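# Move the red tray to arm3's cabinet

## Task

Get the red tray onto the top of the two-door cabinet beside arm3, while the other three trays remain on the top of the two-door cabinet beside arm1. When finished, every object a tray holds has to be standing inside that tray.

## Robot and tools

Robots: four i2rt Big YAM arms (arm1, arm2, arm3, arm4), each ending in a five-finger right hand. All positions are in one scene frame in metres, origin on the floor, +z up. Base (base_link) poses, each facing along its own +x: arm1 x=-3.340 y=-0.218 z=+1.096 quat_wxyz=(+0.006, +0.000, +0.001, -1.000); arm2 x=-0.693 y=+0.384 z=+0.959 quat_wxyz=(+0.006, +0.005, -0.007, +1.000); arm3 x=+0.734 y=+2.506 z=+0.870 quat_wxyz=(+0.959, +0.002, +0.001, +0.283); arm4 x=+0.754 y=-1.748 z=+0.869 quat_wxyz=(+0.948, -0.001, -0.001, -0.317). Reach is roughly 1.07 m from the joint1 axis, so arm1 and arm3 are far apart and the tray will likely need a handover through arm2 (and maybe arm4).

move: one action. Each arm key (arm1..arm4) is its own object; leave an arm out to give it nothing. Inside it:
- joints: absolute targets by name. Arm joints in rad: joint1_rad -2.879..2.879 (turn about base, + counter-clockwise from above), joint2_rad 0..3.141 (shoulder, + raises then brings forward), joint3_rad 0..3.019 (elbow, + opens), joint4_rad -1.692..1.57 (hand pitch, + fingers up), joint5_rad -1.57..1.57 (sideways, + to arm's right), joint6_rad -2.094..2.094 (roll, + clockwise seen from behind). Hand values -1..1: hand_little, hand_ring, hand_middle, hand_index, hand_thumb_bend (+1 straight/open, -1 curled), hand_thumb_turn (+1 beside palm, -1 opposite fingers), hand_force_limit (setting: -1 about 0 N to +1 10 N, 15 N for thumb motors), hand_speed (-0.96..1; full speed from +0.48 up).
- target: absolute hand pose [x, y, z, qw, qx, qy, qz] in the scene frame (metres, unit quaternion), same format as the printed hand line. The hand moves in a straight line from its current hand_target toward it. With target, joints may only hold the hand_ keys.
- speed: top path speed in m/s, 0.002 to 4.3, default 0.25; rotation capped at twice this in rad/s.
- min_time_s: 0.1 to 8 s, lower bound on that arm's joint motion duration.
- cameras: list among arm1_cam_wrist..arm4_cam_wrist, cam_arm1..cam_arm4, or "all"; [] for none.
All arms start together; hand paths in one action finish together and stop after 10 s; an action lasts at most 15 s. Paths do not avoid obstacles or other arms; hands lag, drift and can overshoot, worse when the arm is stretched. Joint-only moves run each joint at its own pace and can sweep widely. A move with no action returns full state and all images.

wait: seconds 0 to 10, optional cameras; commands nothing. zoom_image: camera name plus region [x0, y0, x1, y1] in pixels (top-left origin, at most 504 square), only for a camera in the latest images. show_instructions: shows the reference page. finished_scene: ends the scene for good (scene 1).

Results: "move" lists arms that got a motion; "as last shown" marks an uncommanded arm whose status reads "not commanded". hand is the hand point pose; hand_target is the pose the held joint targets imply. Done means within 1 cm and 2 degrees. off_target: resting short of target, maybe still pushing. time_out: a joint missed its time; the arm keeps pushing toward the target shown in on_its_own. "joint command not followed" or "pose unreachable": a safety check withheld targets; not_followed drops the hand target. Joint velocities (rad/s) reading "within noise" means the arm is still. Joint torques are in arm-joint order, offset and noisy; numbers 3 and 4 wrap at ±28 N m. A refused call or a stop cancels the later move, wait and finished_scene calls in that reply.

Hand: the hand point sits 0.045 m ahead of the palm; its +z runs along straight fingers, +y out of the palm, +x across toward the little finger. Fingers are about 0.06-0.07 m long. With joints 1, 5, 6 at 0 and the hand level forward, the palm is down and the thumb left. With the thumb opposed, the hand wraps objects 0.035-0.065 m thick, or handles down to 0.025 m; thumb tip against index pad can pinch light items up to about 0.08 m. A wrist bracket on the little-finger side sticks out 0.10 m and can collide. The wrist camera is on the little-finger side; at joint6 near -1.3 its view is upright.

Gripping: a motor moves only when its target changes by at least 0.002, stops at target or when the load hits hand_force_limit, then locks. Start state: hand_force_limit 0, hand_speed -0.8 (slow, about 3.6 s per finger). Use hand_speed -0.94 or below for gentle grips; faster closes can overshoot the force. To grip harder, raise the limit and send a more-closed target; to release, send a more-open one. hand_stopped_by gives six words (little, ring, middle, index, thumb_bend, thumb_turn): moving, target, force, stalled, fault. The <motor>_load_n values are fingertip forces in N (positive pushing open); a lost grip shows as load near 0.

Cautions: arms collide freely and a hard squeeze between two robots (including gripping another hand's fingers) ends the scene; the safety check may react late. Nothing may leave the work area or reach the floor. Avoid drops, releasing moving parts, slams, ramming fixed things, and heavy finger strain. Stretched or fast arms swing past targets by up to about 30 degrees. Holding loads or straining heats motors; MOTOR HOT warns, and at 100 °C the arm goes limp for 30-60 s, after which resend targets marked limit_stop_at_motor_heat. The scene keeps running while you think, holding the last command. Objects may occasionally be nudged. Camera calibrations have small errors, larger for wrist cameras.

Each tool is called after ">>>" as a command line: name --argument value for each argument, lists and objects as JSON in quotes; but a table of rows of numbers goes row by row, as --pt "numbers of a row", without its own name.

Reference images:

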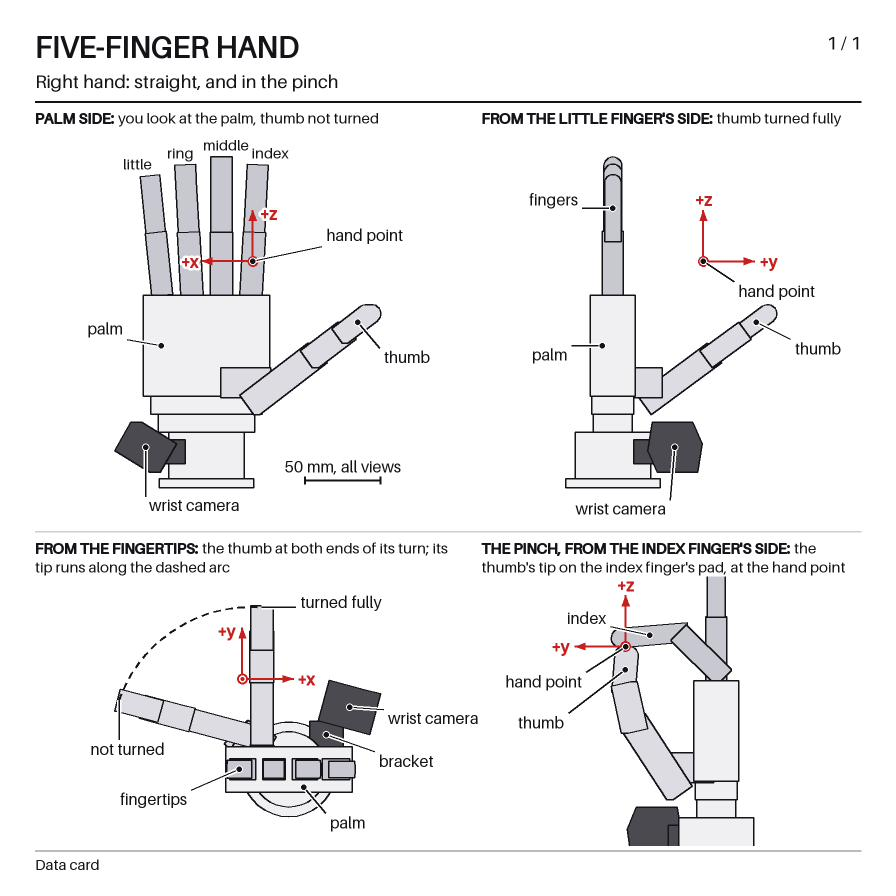

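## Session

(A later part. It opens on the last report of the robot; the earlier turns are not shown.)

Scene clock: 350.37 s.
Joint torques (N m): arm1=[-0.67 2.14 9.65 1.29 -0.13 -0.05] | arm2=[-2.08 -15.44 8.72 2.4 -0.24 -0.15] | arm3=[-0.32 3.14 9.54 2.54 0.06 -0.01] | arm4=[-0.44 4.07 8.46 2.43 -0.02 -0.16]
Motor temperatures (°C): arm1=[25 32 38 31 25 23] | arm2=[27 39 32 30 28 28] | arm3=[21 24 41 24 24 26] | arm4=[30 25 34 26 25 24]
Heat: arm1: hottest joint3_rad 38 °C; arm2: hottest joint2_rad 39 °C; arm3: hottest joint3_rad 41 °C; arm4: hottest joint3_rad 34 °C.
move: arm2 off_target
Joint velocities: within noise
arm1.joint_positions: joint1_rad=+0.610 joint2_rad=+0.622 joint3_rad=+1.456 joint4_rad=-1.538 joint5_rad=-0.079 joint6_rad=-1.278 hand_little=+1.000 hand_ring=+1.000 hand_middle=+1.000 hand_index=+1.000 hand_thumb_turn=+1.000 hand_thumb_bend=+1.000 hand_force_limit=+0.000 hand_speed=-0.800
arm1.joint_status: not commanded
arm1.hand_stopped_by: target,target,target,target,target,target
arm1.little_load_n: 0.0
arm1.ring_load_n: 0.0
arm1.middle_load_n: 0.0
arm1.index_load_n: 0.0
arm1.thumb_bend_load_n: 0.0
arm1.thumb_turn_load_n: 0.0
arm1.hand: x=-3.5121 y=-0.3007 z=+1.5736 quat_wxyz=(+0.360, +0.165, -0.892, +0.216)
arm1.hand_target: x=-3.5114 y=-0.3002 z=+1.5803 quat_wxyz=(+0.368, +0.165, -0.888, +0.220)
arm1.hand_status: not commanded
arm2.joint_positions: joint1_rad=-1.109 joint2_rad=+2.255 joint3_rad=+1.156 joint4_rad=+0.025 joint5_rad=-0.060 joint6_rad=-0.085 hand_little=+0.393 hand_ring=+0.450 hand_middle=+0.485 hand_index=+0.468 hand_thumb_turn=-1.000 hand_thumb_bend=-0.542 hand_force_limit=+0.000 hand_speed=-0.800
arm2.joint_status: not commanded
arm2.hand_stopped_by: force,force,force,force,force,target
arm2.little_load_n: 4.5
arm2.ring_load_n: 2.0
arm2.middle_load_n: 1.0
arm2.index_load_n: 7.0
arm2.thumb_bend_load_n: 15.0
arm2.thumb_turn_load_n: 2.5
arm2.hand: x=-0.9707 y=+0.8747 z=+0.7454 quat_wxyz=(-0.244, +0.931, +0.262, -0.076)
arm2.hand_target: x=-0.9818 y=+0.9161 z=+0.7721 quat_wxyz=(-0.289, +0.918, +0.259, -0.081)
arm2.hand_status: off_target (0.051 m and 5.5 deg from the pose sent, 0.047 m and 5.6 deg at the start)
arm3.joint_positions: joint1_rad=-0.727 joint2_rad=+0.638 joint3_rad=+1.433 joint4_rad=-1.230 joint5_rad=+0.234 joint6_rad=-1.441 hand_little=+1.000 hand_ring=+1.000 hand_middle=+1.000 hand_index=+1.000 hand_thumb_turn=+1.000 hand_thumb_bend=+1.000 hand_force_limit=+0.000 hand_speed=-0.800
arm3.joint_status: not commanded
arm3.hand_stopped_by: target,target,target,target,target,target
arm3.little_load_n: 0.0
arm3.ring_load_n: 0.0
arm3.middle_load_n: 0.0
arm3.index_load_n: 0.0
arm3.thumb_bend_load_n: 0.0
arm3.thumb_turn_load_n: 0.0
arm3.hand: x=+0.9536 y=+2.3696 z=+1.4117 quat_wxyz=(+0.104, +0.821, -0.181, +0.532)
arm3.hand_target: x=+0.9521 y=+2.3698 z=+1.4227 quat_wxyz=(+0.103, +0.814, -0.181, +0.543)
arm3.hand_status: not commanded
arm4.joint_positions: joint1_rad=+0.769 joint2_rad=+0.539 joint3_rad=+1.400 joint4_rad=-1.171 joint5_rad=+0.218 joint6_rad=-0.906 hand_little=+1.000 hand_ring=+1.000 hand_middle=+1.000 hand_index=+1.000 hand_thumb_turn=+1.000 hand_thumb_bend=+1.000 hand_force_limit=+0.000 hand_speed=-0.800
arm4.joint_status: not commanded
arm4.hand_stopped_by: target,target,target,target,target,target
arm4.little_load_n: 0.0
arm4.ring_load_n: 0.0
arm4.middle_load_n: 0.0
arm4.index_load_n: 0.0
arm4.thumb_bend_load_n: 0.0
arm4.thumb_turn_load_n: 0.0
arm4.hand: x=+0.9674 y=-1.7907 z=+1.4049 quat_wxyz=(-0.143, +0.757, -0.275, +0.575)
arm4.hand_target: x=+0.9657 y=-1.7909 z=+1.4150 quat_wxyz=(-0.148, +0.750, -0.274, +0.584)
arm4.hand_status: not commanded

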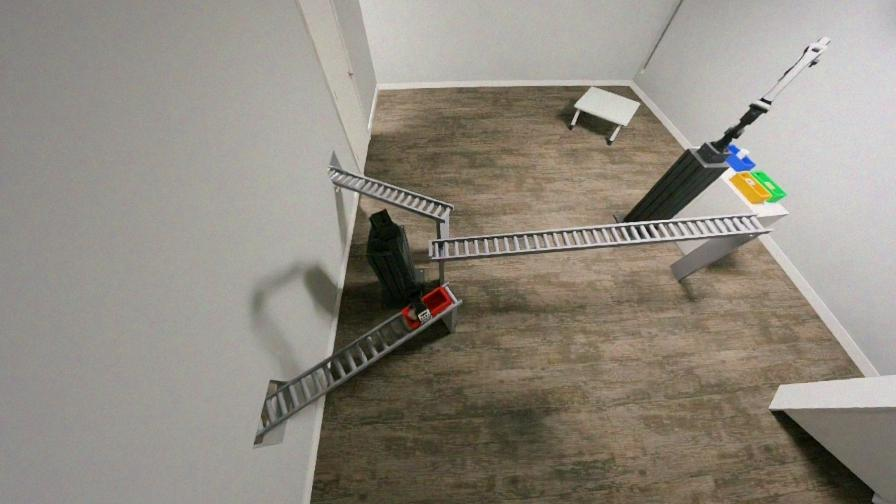

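>>> move --arm2 '{"target": [-0.983, 0.918, 0.758, -0.2894, 0.9179, 0.2589, -0.0816], "speed": 0.04}' --cameras '["cam_arm2", "arm2_cam_wrist"]'

>>> zoom_image --camera "cam_arm2" --region '[395, 275, 470, 335]'

Scene clock: 352.53 s.
Joint torques (N m): arm1=[-0.38 2.26 9.58 1.24 -0.16 -0.03] | arm2=[-2.14 -15.27 8.62 2.47 -0.24 -0.15] | arm3=[-0.44 3.14 9.55 2.54 0.06 -0.01] | arm4=[-0.44 4.31 8.49 2.45 -0.04 -0.14]
Motor temperatures (°C): arm1=[25 32 38 31 25 23] | arm2=[27 39 32 30 28 28] | arm3=[21 24 41 24 24 26] | arm4=[30 25 34 26 25 24]
Heat: arm1: hottest joint3_rad 38 °C; arm2: hottest joint2_rad 39 °C; arm3: hottest joint3_rad 41 °C; arm4: hottest joint3_rad 34 °C.
move: arm2 off_target
Joint velocities: within noise
arm1, arm3, arm4: as last shown
arm2.joint_positions: joint1_rad=-1.109 joint2_rad=+2.281 joint3_rad=+1.163 joint4_rad=+0.046 joint5_rad=-0.060 joint6_rad=-0.085 hand_little=+0.393 hand_ring=+0.450 hand_middle=+0.485 hand_index=+0.468 hand_thumb_turn=-1.000 hand_thumb_bend=-0.542 hand_force_limit=+0.000 hand_speed=-0.800
arm2.joint_status: not commanded
arm2.hand_stopped_by: force,force,force,force,force,target
arm2.little_load_n: 4.5
arm2.ring_load_n: 2.0
arm2.middle_load_n: 1.0
arm2.index_load_n: 7.0
arm2.thumb_bend_load_n: 15.0
arm2.thumb_turn_load_n: 3.0
arm2.hand: x=-0.9710 y=+0.8752 z=+0.7346 quat_wxyz=(-0.245, +0.930, +0.262, -0.076)
arm2.hand_target: x=-0.9819 y=+0.9163 z=+0.7601 quat_wxyz=(-0.290, +0.918, +0.259, -0.081)
arm2.hand_status: off_target (0.050 m and 5.3 deg from the pose sent, 0.047 m and 5.4 deg at the start)
pictures: arm2_cam_wrist, cam_arm2
arm2_cam_wrist: T_world_to_cam=[[0.60569, -0.6015, -0.52091, 1.50518], [-0.48342, -0.79815, 0.35953, -0.03718], [-0.63202, 0.03405, -0.7742, 0.04155]] pos_world=[-0.90338, 0.87427, 0.8296]

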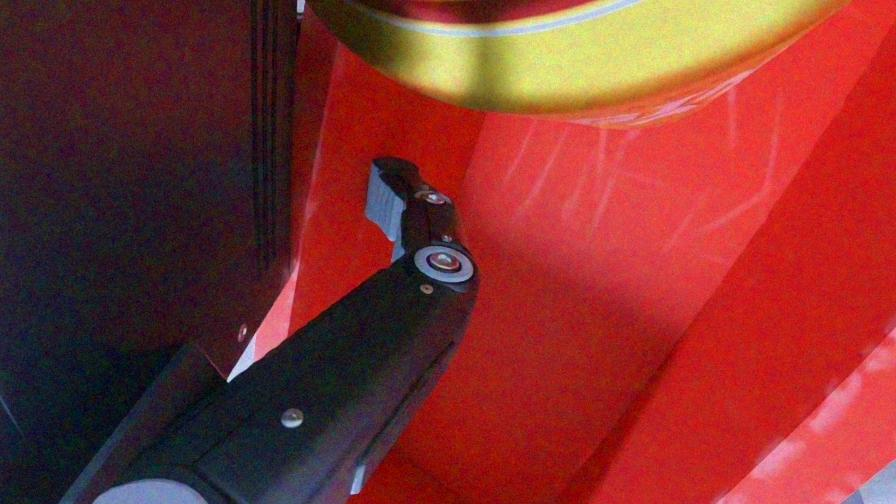

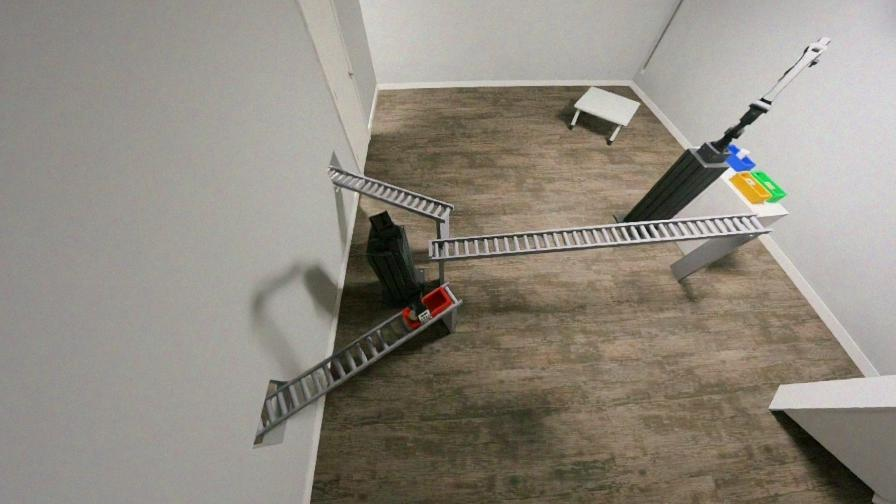

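Scaled by 6.720 from the camera's image (finer frame: 1280x720).

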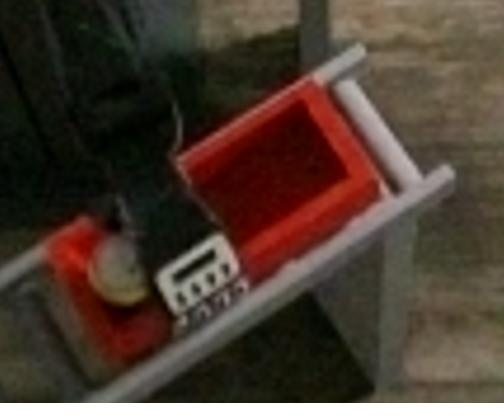

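>>> move --arm2 '{"target": [-0.983, 0.918, 0.748, -0.2894, 0.9179, 0.2589, -0.0816], "speed": 0.04}' --cameras '["cam_arm2", "arm2_cam_wrist"]'

>>> zoom_image --camera "cam_arm2" --region '[395, 275, 470, 335]'

Scene clock: 354.47 s.
Joint torques (N m): arm1=[-1.03 2.61 9.55 1.33 -0.15 -0.03] | arm2=[-2.08 -13.86 8.92 2.62 -0.22 -0.15] | arm3=[-0.38 3.08 9.55 2.54 0.06 -0.01] | arm4=[-0.32 4.19 8.46 2.43 -0.03 -0.14]
Motor temperatures (°C): arm1=[25 32 38 31 25 23] | arm2=[27 39 32 30 28 28] | arm3=[21 24 41 24 24 26] | arm4=[30 25 34 26 25 24]
Heat: arm1: hottest joint3_rad 38 °C; arm2: hottest joint2_rad 39 °C; arm3: hottest joint3_rad 41 °C; arm4: hottest joint3_rad 34 °C.
move: arm2 off_target
Joint velocities: within noise
arm1, arm3, arm4: as last shown
arm2.joint_positions: joint1_rad=-1.109 joint2_rad=+2.284 joint3_rad=+1.163 joint4_rad=+0.058 joint5_rad=-0.060 joint6_rad=-0.086 hand_little=+0.393 hand_ring=+0.450 hand_middle=+0.485 hand_index=+0.468 hand_thumb_turn=-1.000 hand_thumb_bend=-0.542 hand_force_limit=+0.000 hand_speed=-0.800
arm2.joint_status: not commanded
arm2.hand_stopped_by: force,force,force,force,force,target
arm2.little_load_n: 4.0
arm2.ring_load_n: 2.0
arm2.middle_load_n: 0.0
arm2.index_load_n: 6.5
arm2.thumb_bend_load_n: 15.5
arm2.thumb_turn_load_n: 3.0
arm2.hand: x=-0.9719 y=+0.8771 z=+0.7339 quat_wxyz=(-0.249, +0.929, +0.262, -0.077)
arm2.hand_target: x=-0.9818 y=+0.9163 z=+0.7503 quat_wxyz=(-0.290, +0.918, +0.259, -0.081)
arm2.hand_status: off_target (0.045 m and 4.8 deg from the pose sent, 0.046 m and 5.4 deg at the start)
arm3.ring_load_n: -0.5
pictures: arm2_cam_wrist, cam_arm2
arm2_cam_wrist: T_world_to_cam=[[0.60383, -0.59687, -0.52833, 1.50611], [-0.48156, -0.80133, 0.35491, -0.02794], [-0.63521, 0.04012, -0.7713, 0.02976]] pos_world=[-0.90399, 0.87537, 0.82859]

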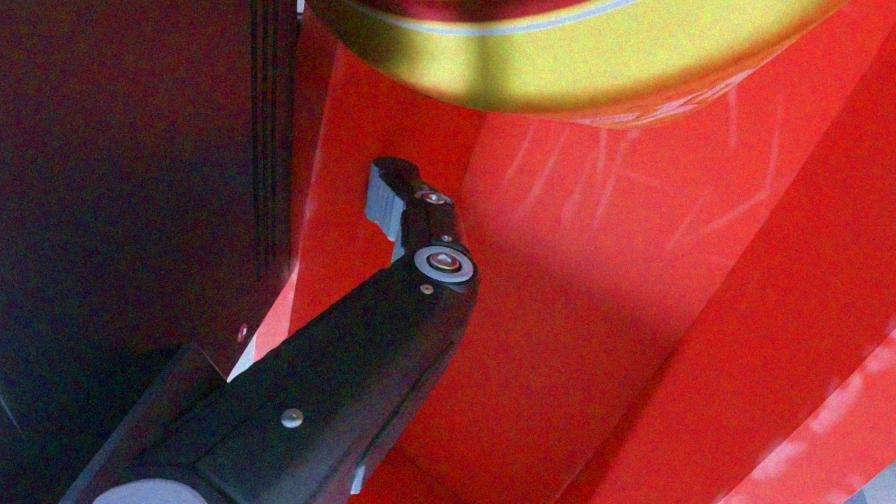

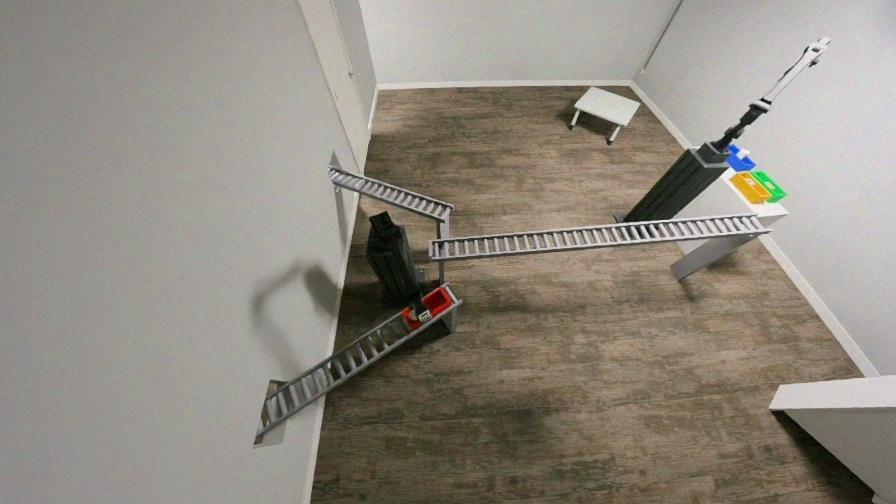

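Scaled by 6.720 from the camera's image (finer frame: 1280x720).

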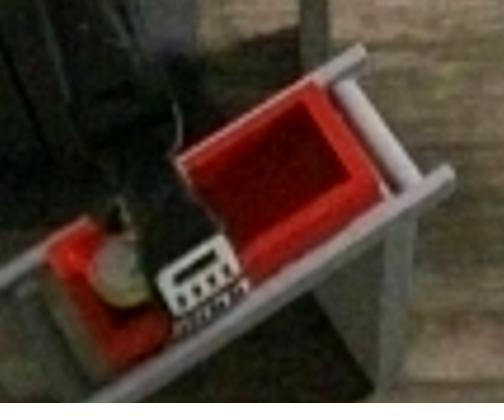

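>>> zoom_image --camera "cam_arm2" --region '[425, 280, 465, 320]'

Scaled by 12.600 from the camera's image (finer frame: 1280x720).

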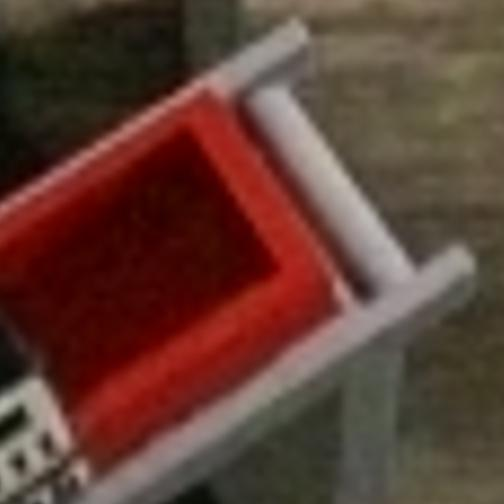

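>>> move --arm2 '{"target": [-0.984, 0.925, 0.86, -0.2894, 0.9179, 0.2589, -0.0816], "speed": 0.2, "joints": {"hand_thumb_bend": 0.6, "hand_little": 0.8, "hand_ring": 0.8, "hand_middle": 0.8, "hand_index": 0.8, "hand_speed": 0.48}}' --cameras '["cam_arm2", "cam_arm3", "arm3_cam_wrist"]'

Scene clock: 362.37 s.
Joint torques (N m): arm1=[-0.79 2.02 9.57 1.37 -0.15 -0.04] | arm2=[-2.26 -13.45 8.58 0.9 -0.25 -0.14] | arm3=[-0.44 3.08 9.52 2.55 0.06 -0.01] | arm4=[-0.5 4.19 8.43 2.45 -0.02 -0.15]
Motor temperatures (°C): arm1=[25 32 38 31 25 23] | arm2=[27 39 32 30 28 28] | arm3=[21 24 41 24 24 26] | arm4=[30 25 34 26 25 24]
Heat: arm1: hottest joint3_rad 38 °C; arm2: hottest joint2_rad 39 °C; arm3: hottest joint3_rad 41 °C; arm4: hottest joint3_rad 34 °C.
move: arm2 off_target
Joint velocities: within noise
arm1, arm3, arm4: as last shown
arm2.joint_positions: joint1_rad=-1.110 joint2_rad=+2.061 joint3_rad=+1.195 joint4_rad=-0.124 joint5_rad=-0.062 joint6_rad=-0.089 hand_little=+0.800 hand_ring=+0.800 hand_middle=+0.800 hand_index=+0.800 hand_thumb_turn=-1.000 hand_thumb_bend=+0.600 hand_force_limit=+0.000 hand_speed=+0.480
arm2.joint_status: all done
arm2.hand_stopped_by: target,target,target,target,target,target
arm2.little_load_n: 0.0
arm2.ring_load_n: 0.0
arm2.middle_load_n: 0.0
arm2.index_load_n: 0.0
arm2.thumb_bend_load_n: 0.0
arm2.thumb_turn_load_n: 0.0
arm2.hand: x=-0.9878 y=+0.9112 z=+0.8539 quat_wxyz=(-0.284, +0.919, +0.262, -0.083)
arm2.hand_target: x=-0.9838 y=+0.9247 z=+0.8601 quat_wxyz=(-0.290, +0.918, +0.259, -0.081)
arm2.hand_status: off_target (0.016 m and 0.7 deg from the pose sent, 0.135 m and 4.8 deg at the start)
arm3.ring_load_n: 0.0
pictures: arm3_cam_wrist, cam_arm2, cam_arm3

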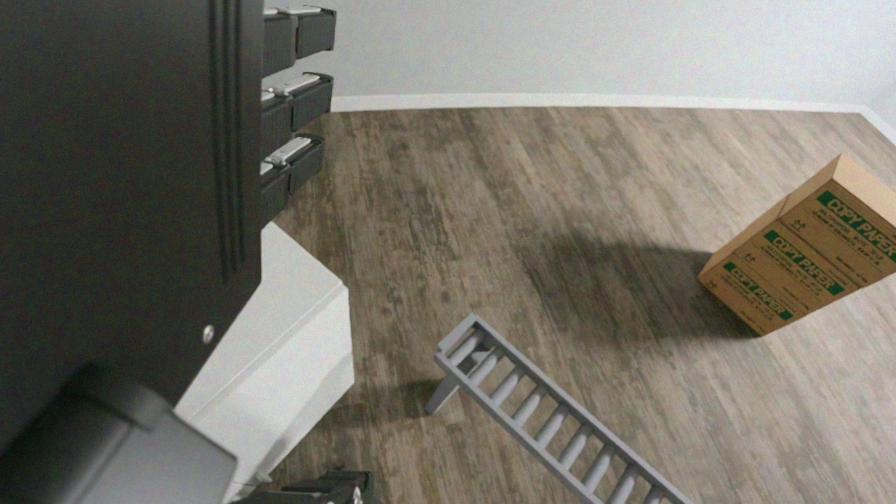

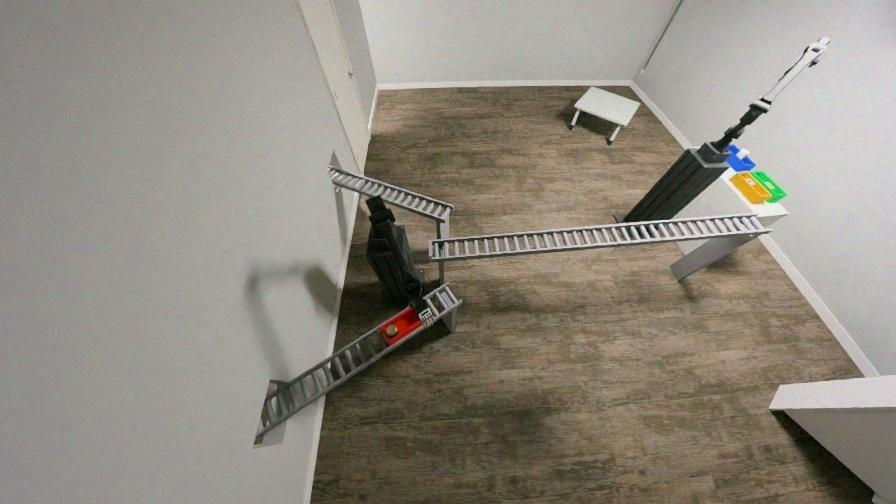

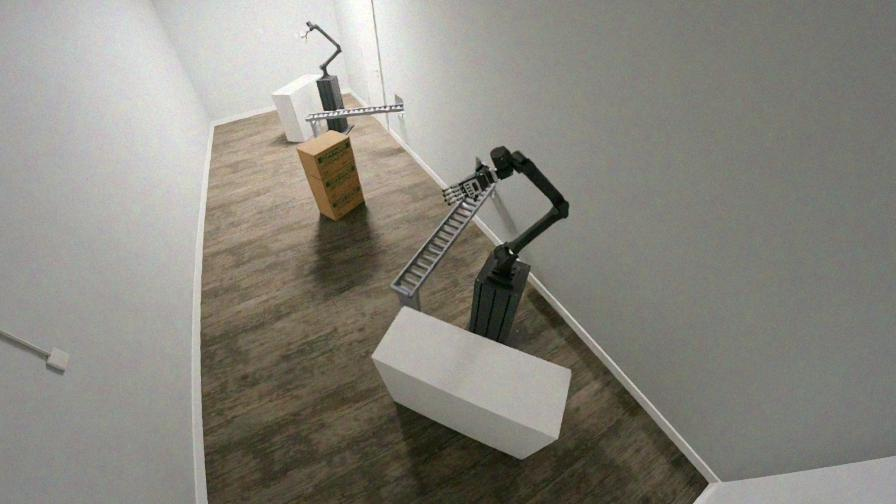

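>>> wait --seconds 2 --cameras '["cam_arm2", "cam_arm3", "arm3_cam_wrist"]'

Scene clock: 364.80 s.
Joint torques (N m): arm1=[-0.79 1.96 9.42 1.35 -0.15 -0.04] | arm2=[-2.26 -13.45 8.58 0.94 -0.25 -0.14] | arm3=[-0.38 3.08 9.52 2.54 0.06 -0.01] | arm4=[-0.5 4.19 8.46 2.47 -0.03 -0.15]
Motor temperatures (°C): arm1=[25 32 38 31 25 23] | arm2=[27 39 32 30 28 28] | arm3=[21 24 41 24 24 26] | arm4=[30 25 34 26 25 24]
Heat: arm1: hottest joint3_rad 38 °C; arm2: hottest joint2_rad 39 °C; arm3: hottest joint3_rad 41 °C; arm4: hottest joint3_rad 34 °C.
Joint velocities: within noise
arm1.joint_positions: joint1_rad=+0.610 joint2_rad=+0.622 joint3_rad=+1.456 joint4_rad=-1.538 joint5_rad=-0.079 joint6_rad=-1.278 hand_little=+1.000 hand_ring=+1.000 hand_middle=+1.000 hand_index=+1.000 hand_thumb_turn=+1.000 hand_thumb_bend=+1.000 hand_force_limit=+0.000 hand_speed=-0.800
arm1.joint_status: not commanded
arm1.hand_stopped_by: target,target,target,target,target,target
arm1.little_load_n: 0.0
arm1.ring_load_n: 0.0
arm1.middle_load_n: 0.0
arm1.index_load_n: 0.0
arm1.thumb_bend_load_n: 0.0
arm1.thumb_turn_load_n: 0.0
arm1.hand: x=-3.5121 y=-0.3007 z=+1.5736 quat_wxyz=(+0.360, +0.165, -0.892, +0.216)
arm1.hand_target: x=-3.5114 y=-0.3002 z=+1.5803 quat_wxyz=(+0.368, +0.165, -0.888, +0.220)
arm1.hand_status: not commanded
arm2.joint_positions: joint1_rad=-1.110 joint2_rad=+2.061 joint3_rad=+1.195 joint4_rad=-0.124 joint5_rad=-0.062 joint6_rad=-0.089 hand_little=+0.800 hand_ring=+0.800 hand_middle=+0.800 hand_index=+0.800 hand_thumb_turn=-1.000 hand_thumb_bend=+0.600 hand_force_limit=+0.000 hand_speed=+0.480
arm2.joint_status: all done
arm2.hand_stopped_by: target,target,target,target,target,target
arm2.little_load_n: 0.0
arm2.ring_load_n: 0.0
arm2.middle_load_n: 0.0
arm2.index_load_n: 0.0
arm2.thumb_bend_load_n: 0.0
arm2.thumb_turn_load_n: 0.0
arm2.hand: x=-0.9878 y=+0.9112 z=+0.8539 quat_wxyz=(-0.284, +0.919, +0.262, -0.083)
arm2.hand_target: x=-0.9838 y=+0.9247 z=+0.8601 quat_wxyz=(-0.290, +0.918, +0.259, -0.081)
arm2.hand_status: off_target (0.016 m and 0.7 deg from the pose sent, 0.135 m and 4.8 deg at the start)
arm3.joint_positions: joint1_rad=-0.727 joint2_rad=+0.638 joint3_rad=+1.433 joint4_rad=-1.230 joint5_rad=+0.234 joint6_rad=-1.441 hand_little=+1.000 hand_ring=+1.000 hand_middle=+1.000 hand_index=+1.000 hand_thumb_turn=+1.000 hand_thumb_bend=+1.000 hand_force_limit=+0.000 hand_speed=-0.800
arm3.joint_status: not commanded
arm3.hand_stopped_by: target,target,target,target,target,target
arm3.little_load_n: 0.0
arm3.ring_load_n: 0.0
arm3.middle_load_n: 0.0
arm3.index_load_n: 0.0
arm3.thumb_bend_load_n: 0.0
arm3.thumb_turn_load_n: 0.0
arm3.hand: x=+0.9536 y=+2.3696 z=+1.4117 quat_wxyz=(+0.104, +0.821, -0.181, +0.532)
arm3.hand_target: x=+0.9521 y=+2.3698 z=+1.4227 quat_wxyz=(+0.103, +0.814, -0.181, +0.543)
arm3.hand_status: not commanded
arm4.joint_positions: joint1_rad=+0.769 joint2_rad=+0.539 joint3_rad=+1.400 joint4_rad=-1.171 joint5_rad=+0.218 joint6_rad=-0.906 hand_little=+1.000 hand_ring=+1.000 hand_middle=+1.000 hand_index=+1.000 hand_thumb_turn=+1.000 hand_thumb_bend=+1.000 hand_force_limit=+0.000 hand_speed=-0.800
arm4.joint_status: not commanded
arm4.hand_stopped_by: target,target,target,target,target,target
arm4.little_load_n: 0.0
arm4.ring_load_n: 0.0
arm4.middle_load_n: 0.0
arm4.index_load_n: 0.0
arm4.thumb_bend_load_n: 0.0
arm4.thumb_turn_load_n: 0.0
arm4.hand: x=+0.9674 y=-1.7907 z=+1.4049 quat_wxyz=(-0.143, +0.757, -0.275, +0.575)
arm4.hand_target: x=+0.9657 y=-1.7909 z=+1.4150 quat_wxyz=(-0.148, +0.750, -0.274, +0.584)
arm4.hand_status: not commanded
wait: 2.00 s; at rest from the start
pictures: arm3_cam_wrist, cam_arm2, cam_arm3

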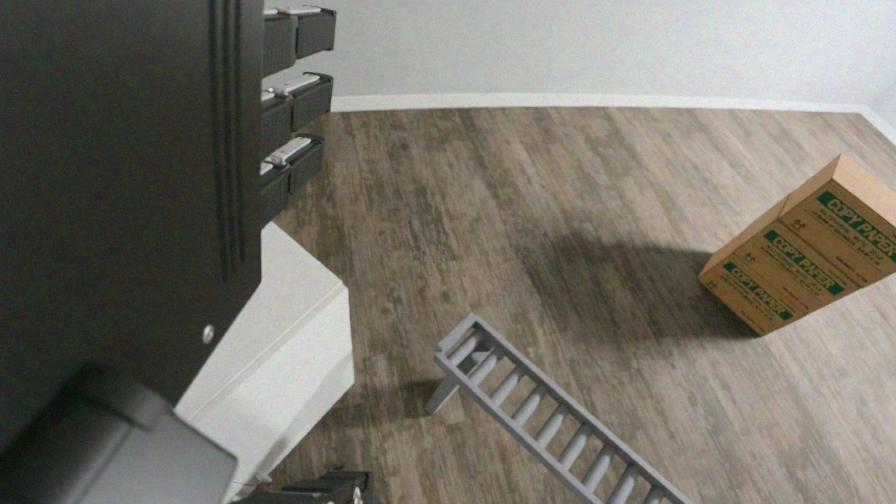

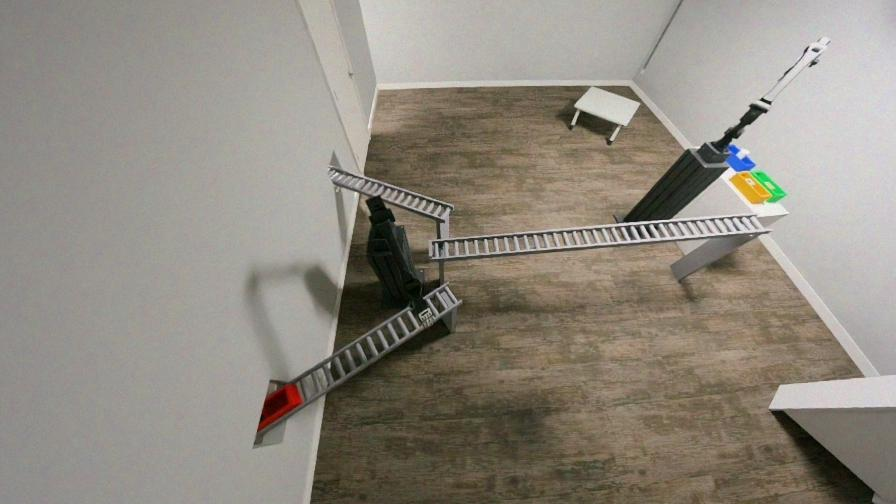

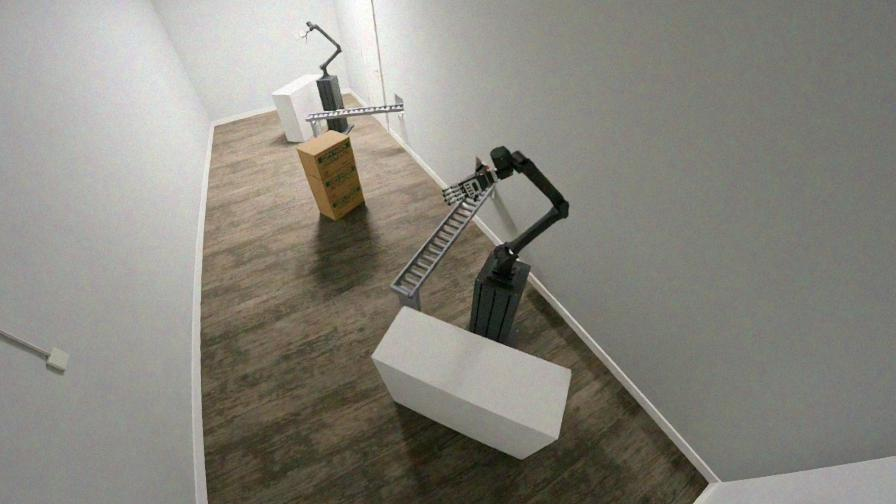

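>>> wait --seconds 4 --cameras '["cam_arm2", "cam_arm3", "arm3_cam_wrist"]'

>>> zoom_image --camera "arm3_cam_wrist" --region '[400, 280, 700, 504]'

Scene clock: 369.77 s.
Joint torques (N m): arm1=[-0.38 2.61 9.47 1.39 -0.13 -0.02] | arm2=[-2.32 -13.45 8.58 0.94 -0.25 -0.14] | arm3=[-0.32 3.19 9.52 2.54 0.06 -0.01] | arm4=[-0.5 4.31 8.49 2.45 -0.02 -0.15]
Motor temperatures (°C): arm1=[24 32 38 31 25 23] | arm2=[27 39 32 30 28 27] | arm3=[21 24 41 24 24 26] | arm4=[30 25 34 26 25 24]
Heat: arm1: hottest joint3_rad 38 °C; arm2: hottest joint2_rad 39 °C; arm3: hottest joint3_rad 41 °C; arm4: hottest joint3_rad 34 °C.
Joint velocities: within noise
arm1.joint_positions: joint1_rad=+0.610 joint2_rad=+0.622 joint3_rad=+1.456 joint4_rad=-1.538 joint5_rad=-0.079 joint6_rad=-1.278 hand_little=+1.000 hand_ring=+1.000 hand_middle=+1.000 hand_index=+1.000 hand_thumb_turn=+1.000 hand_thumb_bend=+1.000 hand_force_limit=+0.000 hand_speed=-0.800
arm1.joint_status: not commanded
arm1.hand_stopped_by: target,target,target,target,target,target
arm1.little_load_n: 0.0
arm1.ring_load_n: 0.0
arm1.middle_load_n: 0.0
arm1.index_load_n: 0.0
arm1.thumb_bend_load_n: 0.0
arm1.thumb_turn_load_n: 0.0
arm1.hand: x=-3.5121 y=-0.3007 z=+1.5736 quat_wxyz=(+0.360, +0.165, -0.892, +0.216)
arm1.hand_target: x=-3.5114 y=-0.3002 z=+1.5803 quat_wxyz=(+0.368, +0.165, -0.888, +0.220)
arm1.hand_status: not commanded
arm2.joint_positions: joint1_rad=-1.110 joint2_rad=+2.061 joint3_rad=+1.195 joint4_rad=-0.124 joint5_rad=-0.062 joint6_rad=-0.089 hand_little=+0.800 hand_ring=+0.800 hand_middle=+0.800 hand_index=+0.800 hand_thumb_turn=-1.000 hand_thumb_bend=+0.600 hand_force_limit=+0.000 hand_speed=+0.480
arm2.joint_status: all done
arm2.hand_stopped_by: target,target,target,target,target,target
arm2.little_load_n: 0.0
arm2.ring_load_n: 0.0
arm2.middle_load_n: 0.0
arm2.index_load_n: 0.0
arm2.thumb_bend_load_n: 0.0
arm2.thumb_turn_load_n: 0.0
arm2.hand: x=-0.9878 y=+0.9112 z=+0.8539 quat_wxyz=(-0.284, +0.919, +0.262, -0.083)
arm2.hand_target: x=-0.9838 y=+0.9247 z=+0.8601 quat_wxyz=(-0.290, +0.918, +0.259, -0.081)
arm2.hand_status: off_target (0.016 m and 0.7 deg from the pose sent, 0.135 m and 4.8 deg at the start)
arm3.joint_positions: joint1_rad=-0.727 joint2_rad=+0.638 joint3_rad=+1.433 joint4_rad=-1.230 joint5_rad=+0.234 joint6_rad=-1.441 hand_little=+1.000 hand_ring=+1.000 hand_middle=+1.000 hand_index=+1.000 hand_thumb_turn=+1.000 hand_thumb_bend=+1.000 hand_force_limit=+0.000 hand_speed=-0.800
arm3.joint_status: not commanded
arm3.hand_stopped_by: target,target,target,target,target,target
arm3.little_load_n: 0.0
arm3.ring_load_n: 0.5
arm3.middle_load_n: 0.0
arm3.index_load_n: 0.0
arm3.thumb_bend_load_n: 0.0
arm3.thumb_turn_load_n: 0.0
arm3.hand: x=+0.9536 y=+2.3696 z=+1.4117 quat_wxyz=(+0.104, +0.821, -0.181, +0.532)
arm3.hand_target: x=+0.9521 y=+2.3698 z=+1.4227 quat_wxyz=(+0.103, +0.814, -0.181, +0.543)
arm3.hand_status: not commanded
arm4.joint_positions: joint1_rad=+0.769 joint2_rad=+0.539 joint3_rad=+1.400 joint4_rad=-1.171 joint5_rad=+0.218 joint6_rad=-0.906 hand_little=+1.000 hand_ring=+1.000 hand_middle=+1.000 hand_index=+1.000 hand_thumb_turn=+1.000 hand_thumb_bend=+1.000 hand_force_limit=+0.000 hand_speed=-0.800
arm4.joint_status: not commanded
arm4.hand_stopped_by: target,target,target,target,target,target
arm4.little_load_n: 0.0
arm4.ring_load_n: 0.0
arm4.middle_load_n: -0.5
arm4.index_load_n: 0.0
arm4.thumb_bend_load_n: 0.0
arm4.thumb_turn_load_n: 0.0
arm4.hand: x=+0.9674 y=-1.7907 z=+1.4049 quat_wxyz=(-0.143, +0.757, -0.275, +0.575)
arm4.hand_target: x=+0.9657 y=-1.7909 z=+1.4150 quat_wxyz=(-0.148, +0.750, -0.274, +0.584)
arm4.hand_status: not commanded
wait: 4.00 s; at rest from the start
pictures: arm3_cam_wrist, cam_arm2, cam_arm3

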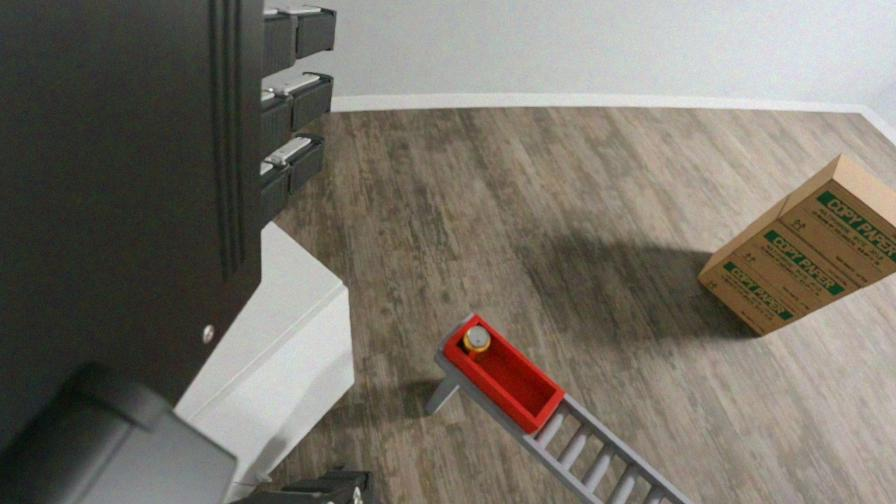

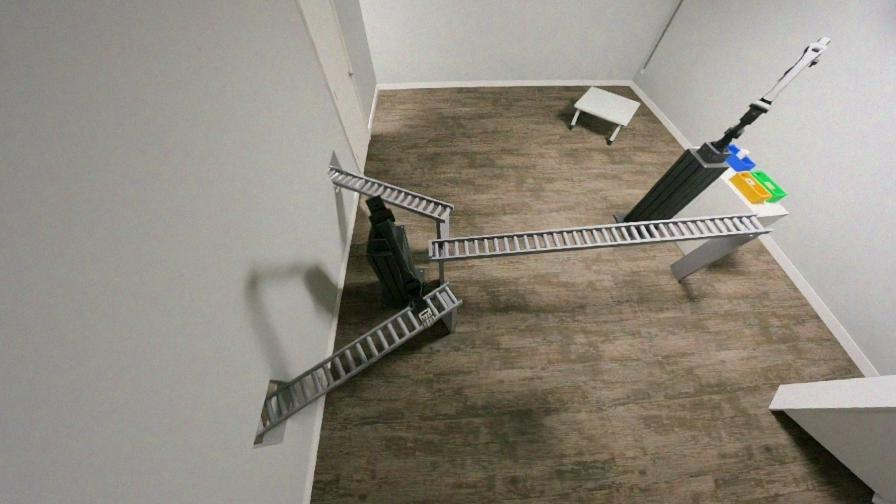

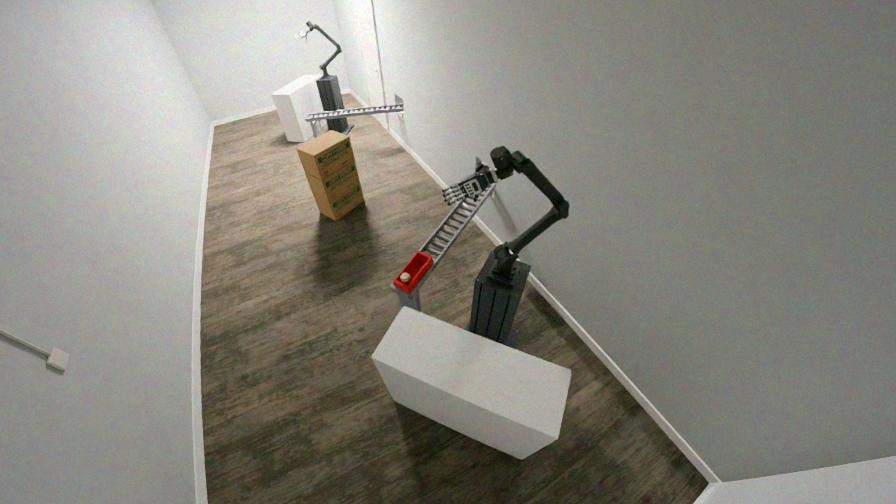

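Scaled by 1.680 from the camera's image (finer frame: 1280x720).

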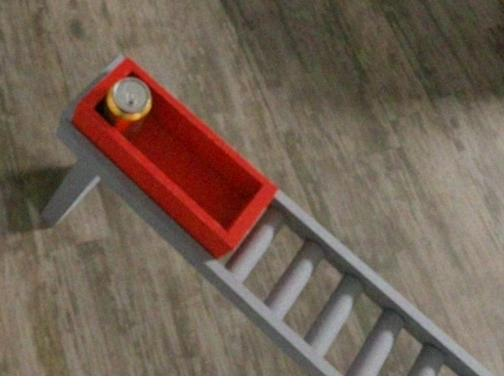

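>>> zoom_image --camera "arm3_cam_wrist" --region '[430, 300, 580, 450]'

>>> zoom_image --camera "cam_arm3" --region '[360, 240, 580, 460]'

Scaled by 3.360 from the camera's image (finer frame: 1280x720).

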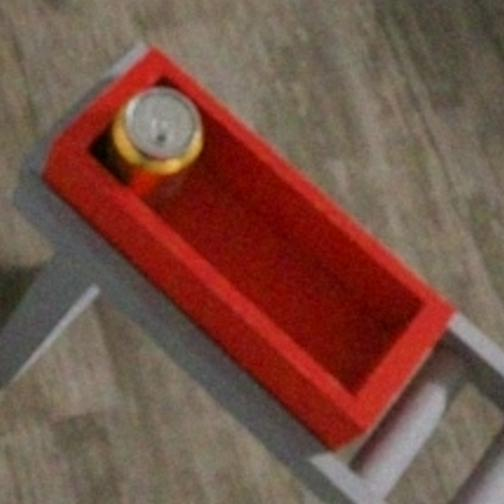

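Scaled by 2.291 from the camera's image (finer frame: 1280x720).

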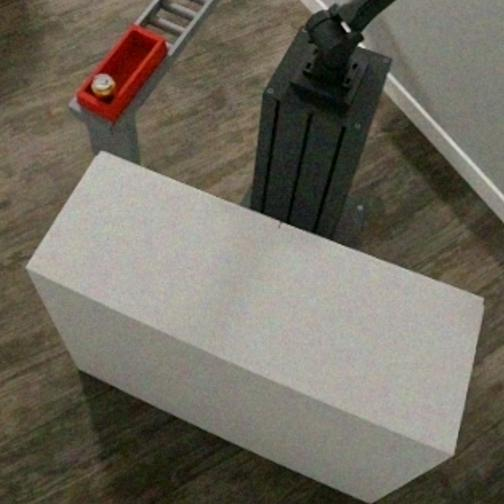

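>>> move --arm3 '{"joints": {"joint1_rad": -1.4, "joint2_rad": 1.5, "joint3_rad": 1.4, "joint4_rad": -0.9, "joint5_rad": 0.0, "joint6_rad": 0.0, "hand_little": 0.5, "hand_ring": 0.5, "hand_middle": 0.5, "hand_index": 0.5, "hand_thumb_turn": -1, "hand_speed": 0.0}, "min_time_s": 3.5}' --cameras '["arm3_cam_wrist", "cam_arm3"]'

Scene clock: 402.57 s.
Joint torques (N m): arm1=[-0.73 2.32 9.55 1.22 -0.16 -0.03] | arm2=[-2.32 -13.45 8.58 0.94 -0.25 -0.14] | arm3=[-0.79 -9.17 10.17 2.22 -0.14 0.1] | arm4=[-0.62 4.19 8.47 2.44 -0.03 -0.16]
Motor temperatures (°C): arm1=[24 32 38 31 25 23] | arm2=[27 39 31 29 28 27] | arm3=[21 24 42 24 24 25] | arm4=[29 25 35 26 25 24]
Heat: arm1: hottest joint3_rad 38 °C; arm2: hottest joint2_rad 39 °C; arm3: hottest joint3_rad 42 °C; arm4: hottest joint3_rad 35 °C.
move: arm3 done
Joint velocities: within noise
arm1, arm2, arm4: as last shown
arm3.joint_positions: joint1_rad=-1.396 joint2_rad=+1.499 joint3_rad=+1.391 joint4_rad=-0.915 joint5_rad=+0.003 joint6_rad=-0.009 hand_little=+0.500 hand_ring=+0.500 hand_middle=+0.500 hand_index=+0.500 hand_thumb_turn=-1.000 hand_thumb_bend=+1.000 hand_force_limit=+0.000 hand_speed=+0.000
arm3.joint_status: all done
arm3.hand_stopped_by: target,target,target,target,target,target
arm3.little_load_n: 0.0
arm3.ring_load_n: 0.0
arm3.middle_load_n: 0.0
arm3.index_load_n: 0.0
arm3.thumb_bend_load_n: 0.0
arm3.thumb_turn_load_n: 0.0
arm3.hand: x=+1.1170 y=+2.1369 z=+1.0785 quat_wxyz=(-0.096, +0.356, -0.895, +0.251)
arm3.hand_target: x=+1.1209 y=+2.1311 z=+1.0839 quat_wxyz=(-0.102, +0.350, -0.894, +0.260)
arm3.hand_status: not commanded
arm4.middle_load_n: 0.0
arm3_cam_wrist: T_world_to_cam=[[-0.75025, 0.43286, -0.49977, 0.45065], [0.3087, 0.89778, 0.31416, -2.60203], [0.58467, 0.08142, -0.80718, 0.15641]] pos_world=[1.0499, 2.12824, 1.16893]

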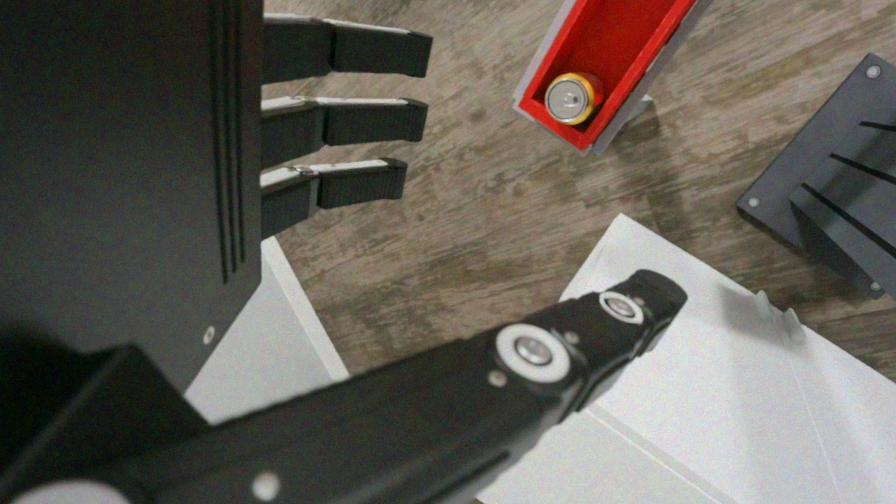

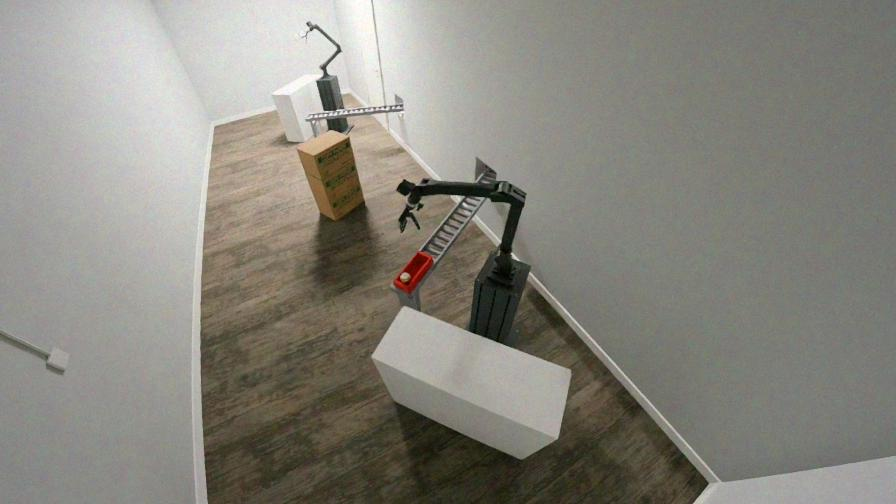

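>>> move --arm3 '{"target": [1.162, 1.965, 0.72, -0.0648, 0.2505, -0.9351, 0.2419], "speed": 0.25}' --cameras '["arm3_cam_wrist", "cam_arm3"]'

>>> zoom_image --camera "cam_arm3" --region '[360, 180, 480, 300]'

Scene clock: 406.80 s.
Joint torques (N m): arm1=[-0.62 2.2 9.51 1.37 -0.16 -0.05] | arm2=[-2.37 -13.45 8.57 0.92 -0.25 -0.14] | arm3=[-1.14 -15.97 9.77 1.89 0.12 0.09] | arm4=[-0.44 4.13 8.49 2.41 -0.02 -0.16]
Motor temperatures (°C): arm1=[24 32 38 31 24 23] | arm2=[27 39 31 29 28 27] | arm3=[21 25 42 24 24 25] | arm4=[29 25 35 26 25 24]
Heat: arm1: hottest joint3_rad 38 °C; arm2: hottest joint2_rad 39 °C; arm3: hottest joint3_rad 42 °C; arm4: hottest joint3_rad 35 °C.
move: arm3 off_target
Joint velocities: within noise
arm1, arm2, arm4: as last shown
arm3.joint_positions: joint1_rad=-1.505 joint2_rad=+2.292 joint3_rad=+1.530 joint4_rad=-0.346 joint5_rad=+0.049 joint6_rad=+0.086 hand_little=+0.500 hand_ring=+0.500 hand_middle=+0.500 hand_index=+0.500 hand_thumb_turn=-1.000 hand_thumb_bend=+1.000 hand_force_limit=+0.000 hand_speed=+0.000
arm3.joint_status: not commanded
arm3.hand_stopped_by: target,target,target,target,target,target
arm3.little_load_n: 0.0
arm3.ring_load_n: 0.5
arm3.middle_load_n: 0.0
arm3.index_load_n: 0.0
arm3.thumb_bend_load_n: 0.0
arm3.thumb_turn_load_n: 0.0
arm3.hand: x=+1.1532 y=+1.9862 z=+0.7058 quat_wxyz=(-0.058, +0.261, -0.938, +0.220)
arm3.hand_target: x=+1.1613 y=+1.9656 z=+0.7206 quat_wxyz=(-0.065, +0.251, -0.935, +0.242)
arm3.hand_status: off_target (0.027 m and 2.9 deg from the pose sent, 0.400 m and 13.5 deg at the start)
arm3_cam_wrist: T_world_to_cam=[[-0.65989, 0.61648, -0.42953, -0.16172], [0.50726, 0.78726, 0.35059, -2.39595], [0.55428, 0.01347, -0.83222, 0.03433]] pos_world=[1.08963, 1.98547, 0.7991]

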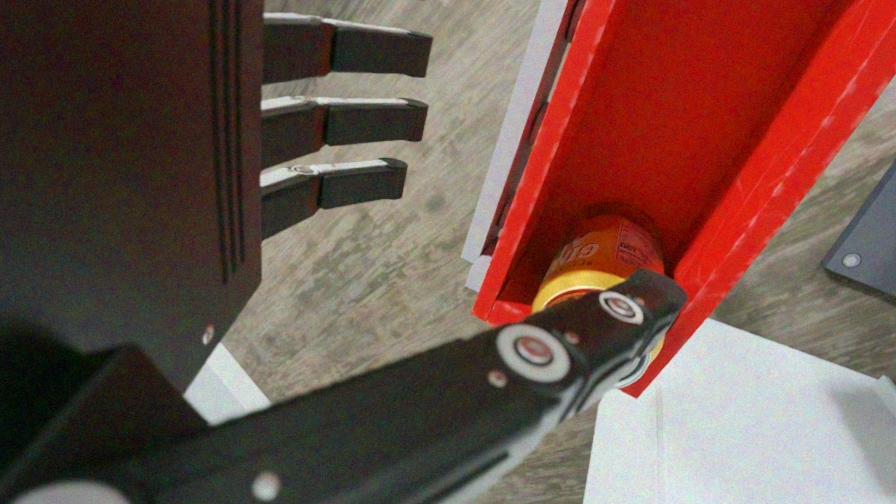

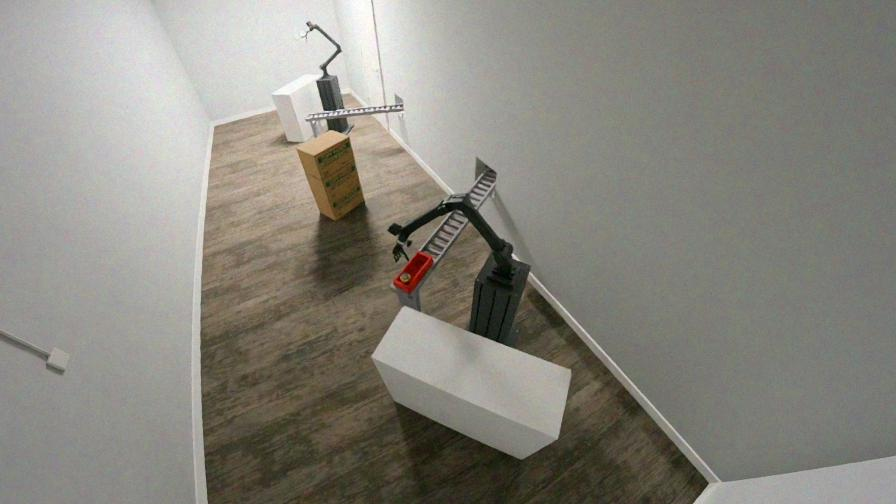

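Scaled by 4.200 from the camera's image (finer frame: 1280x720).

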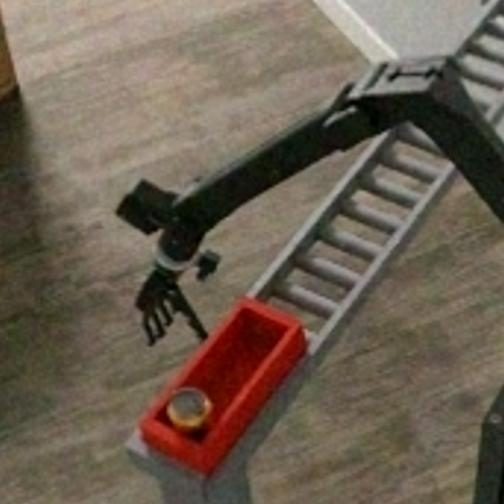

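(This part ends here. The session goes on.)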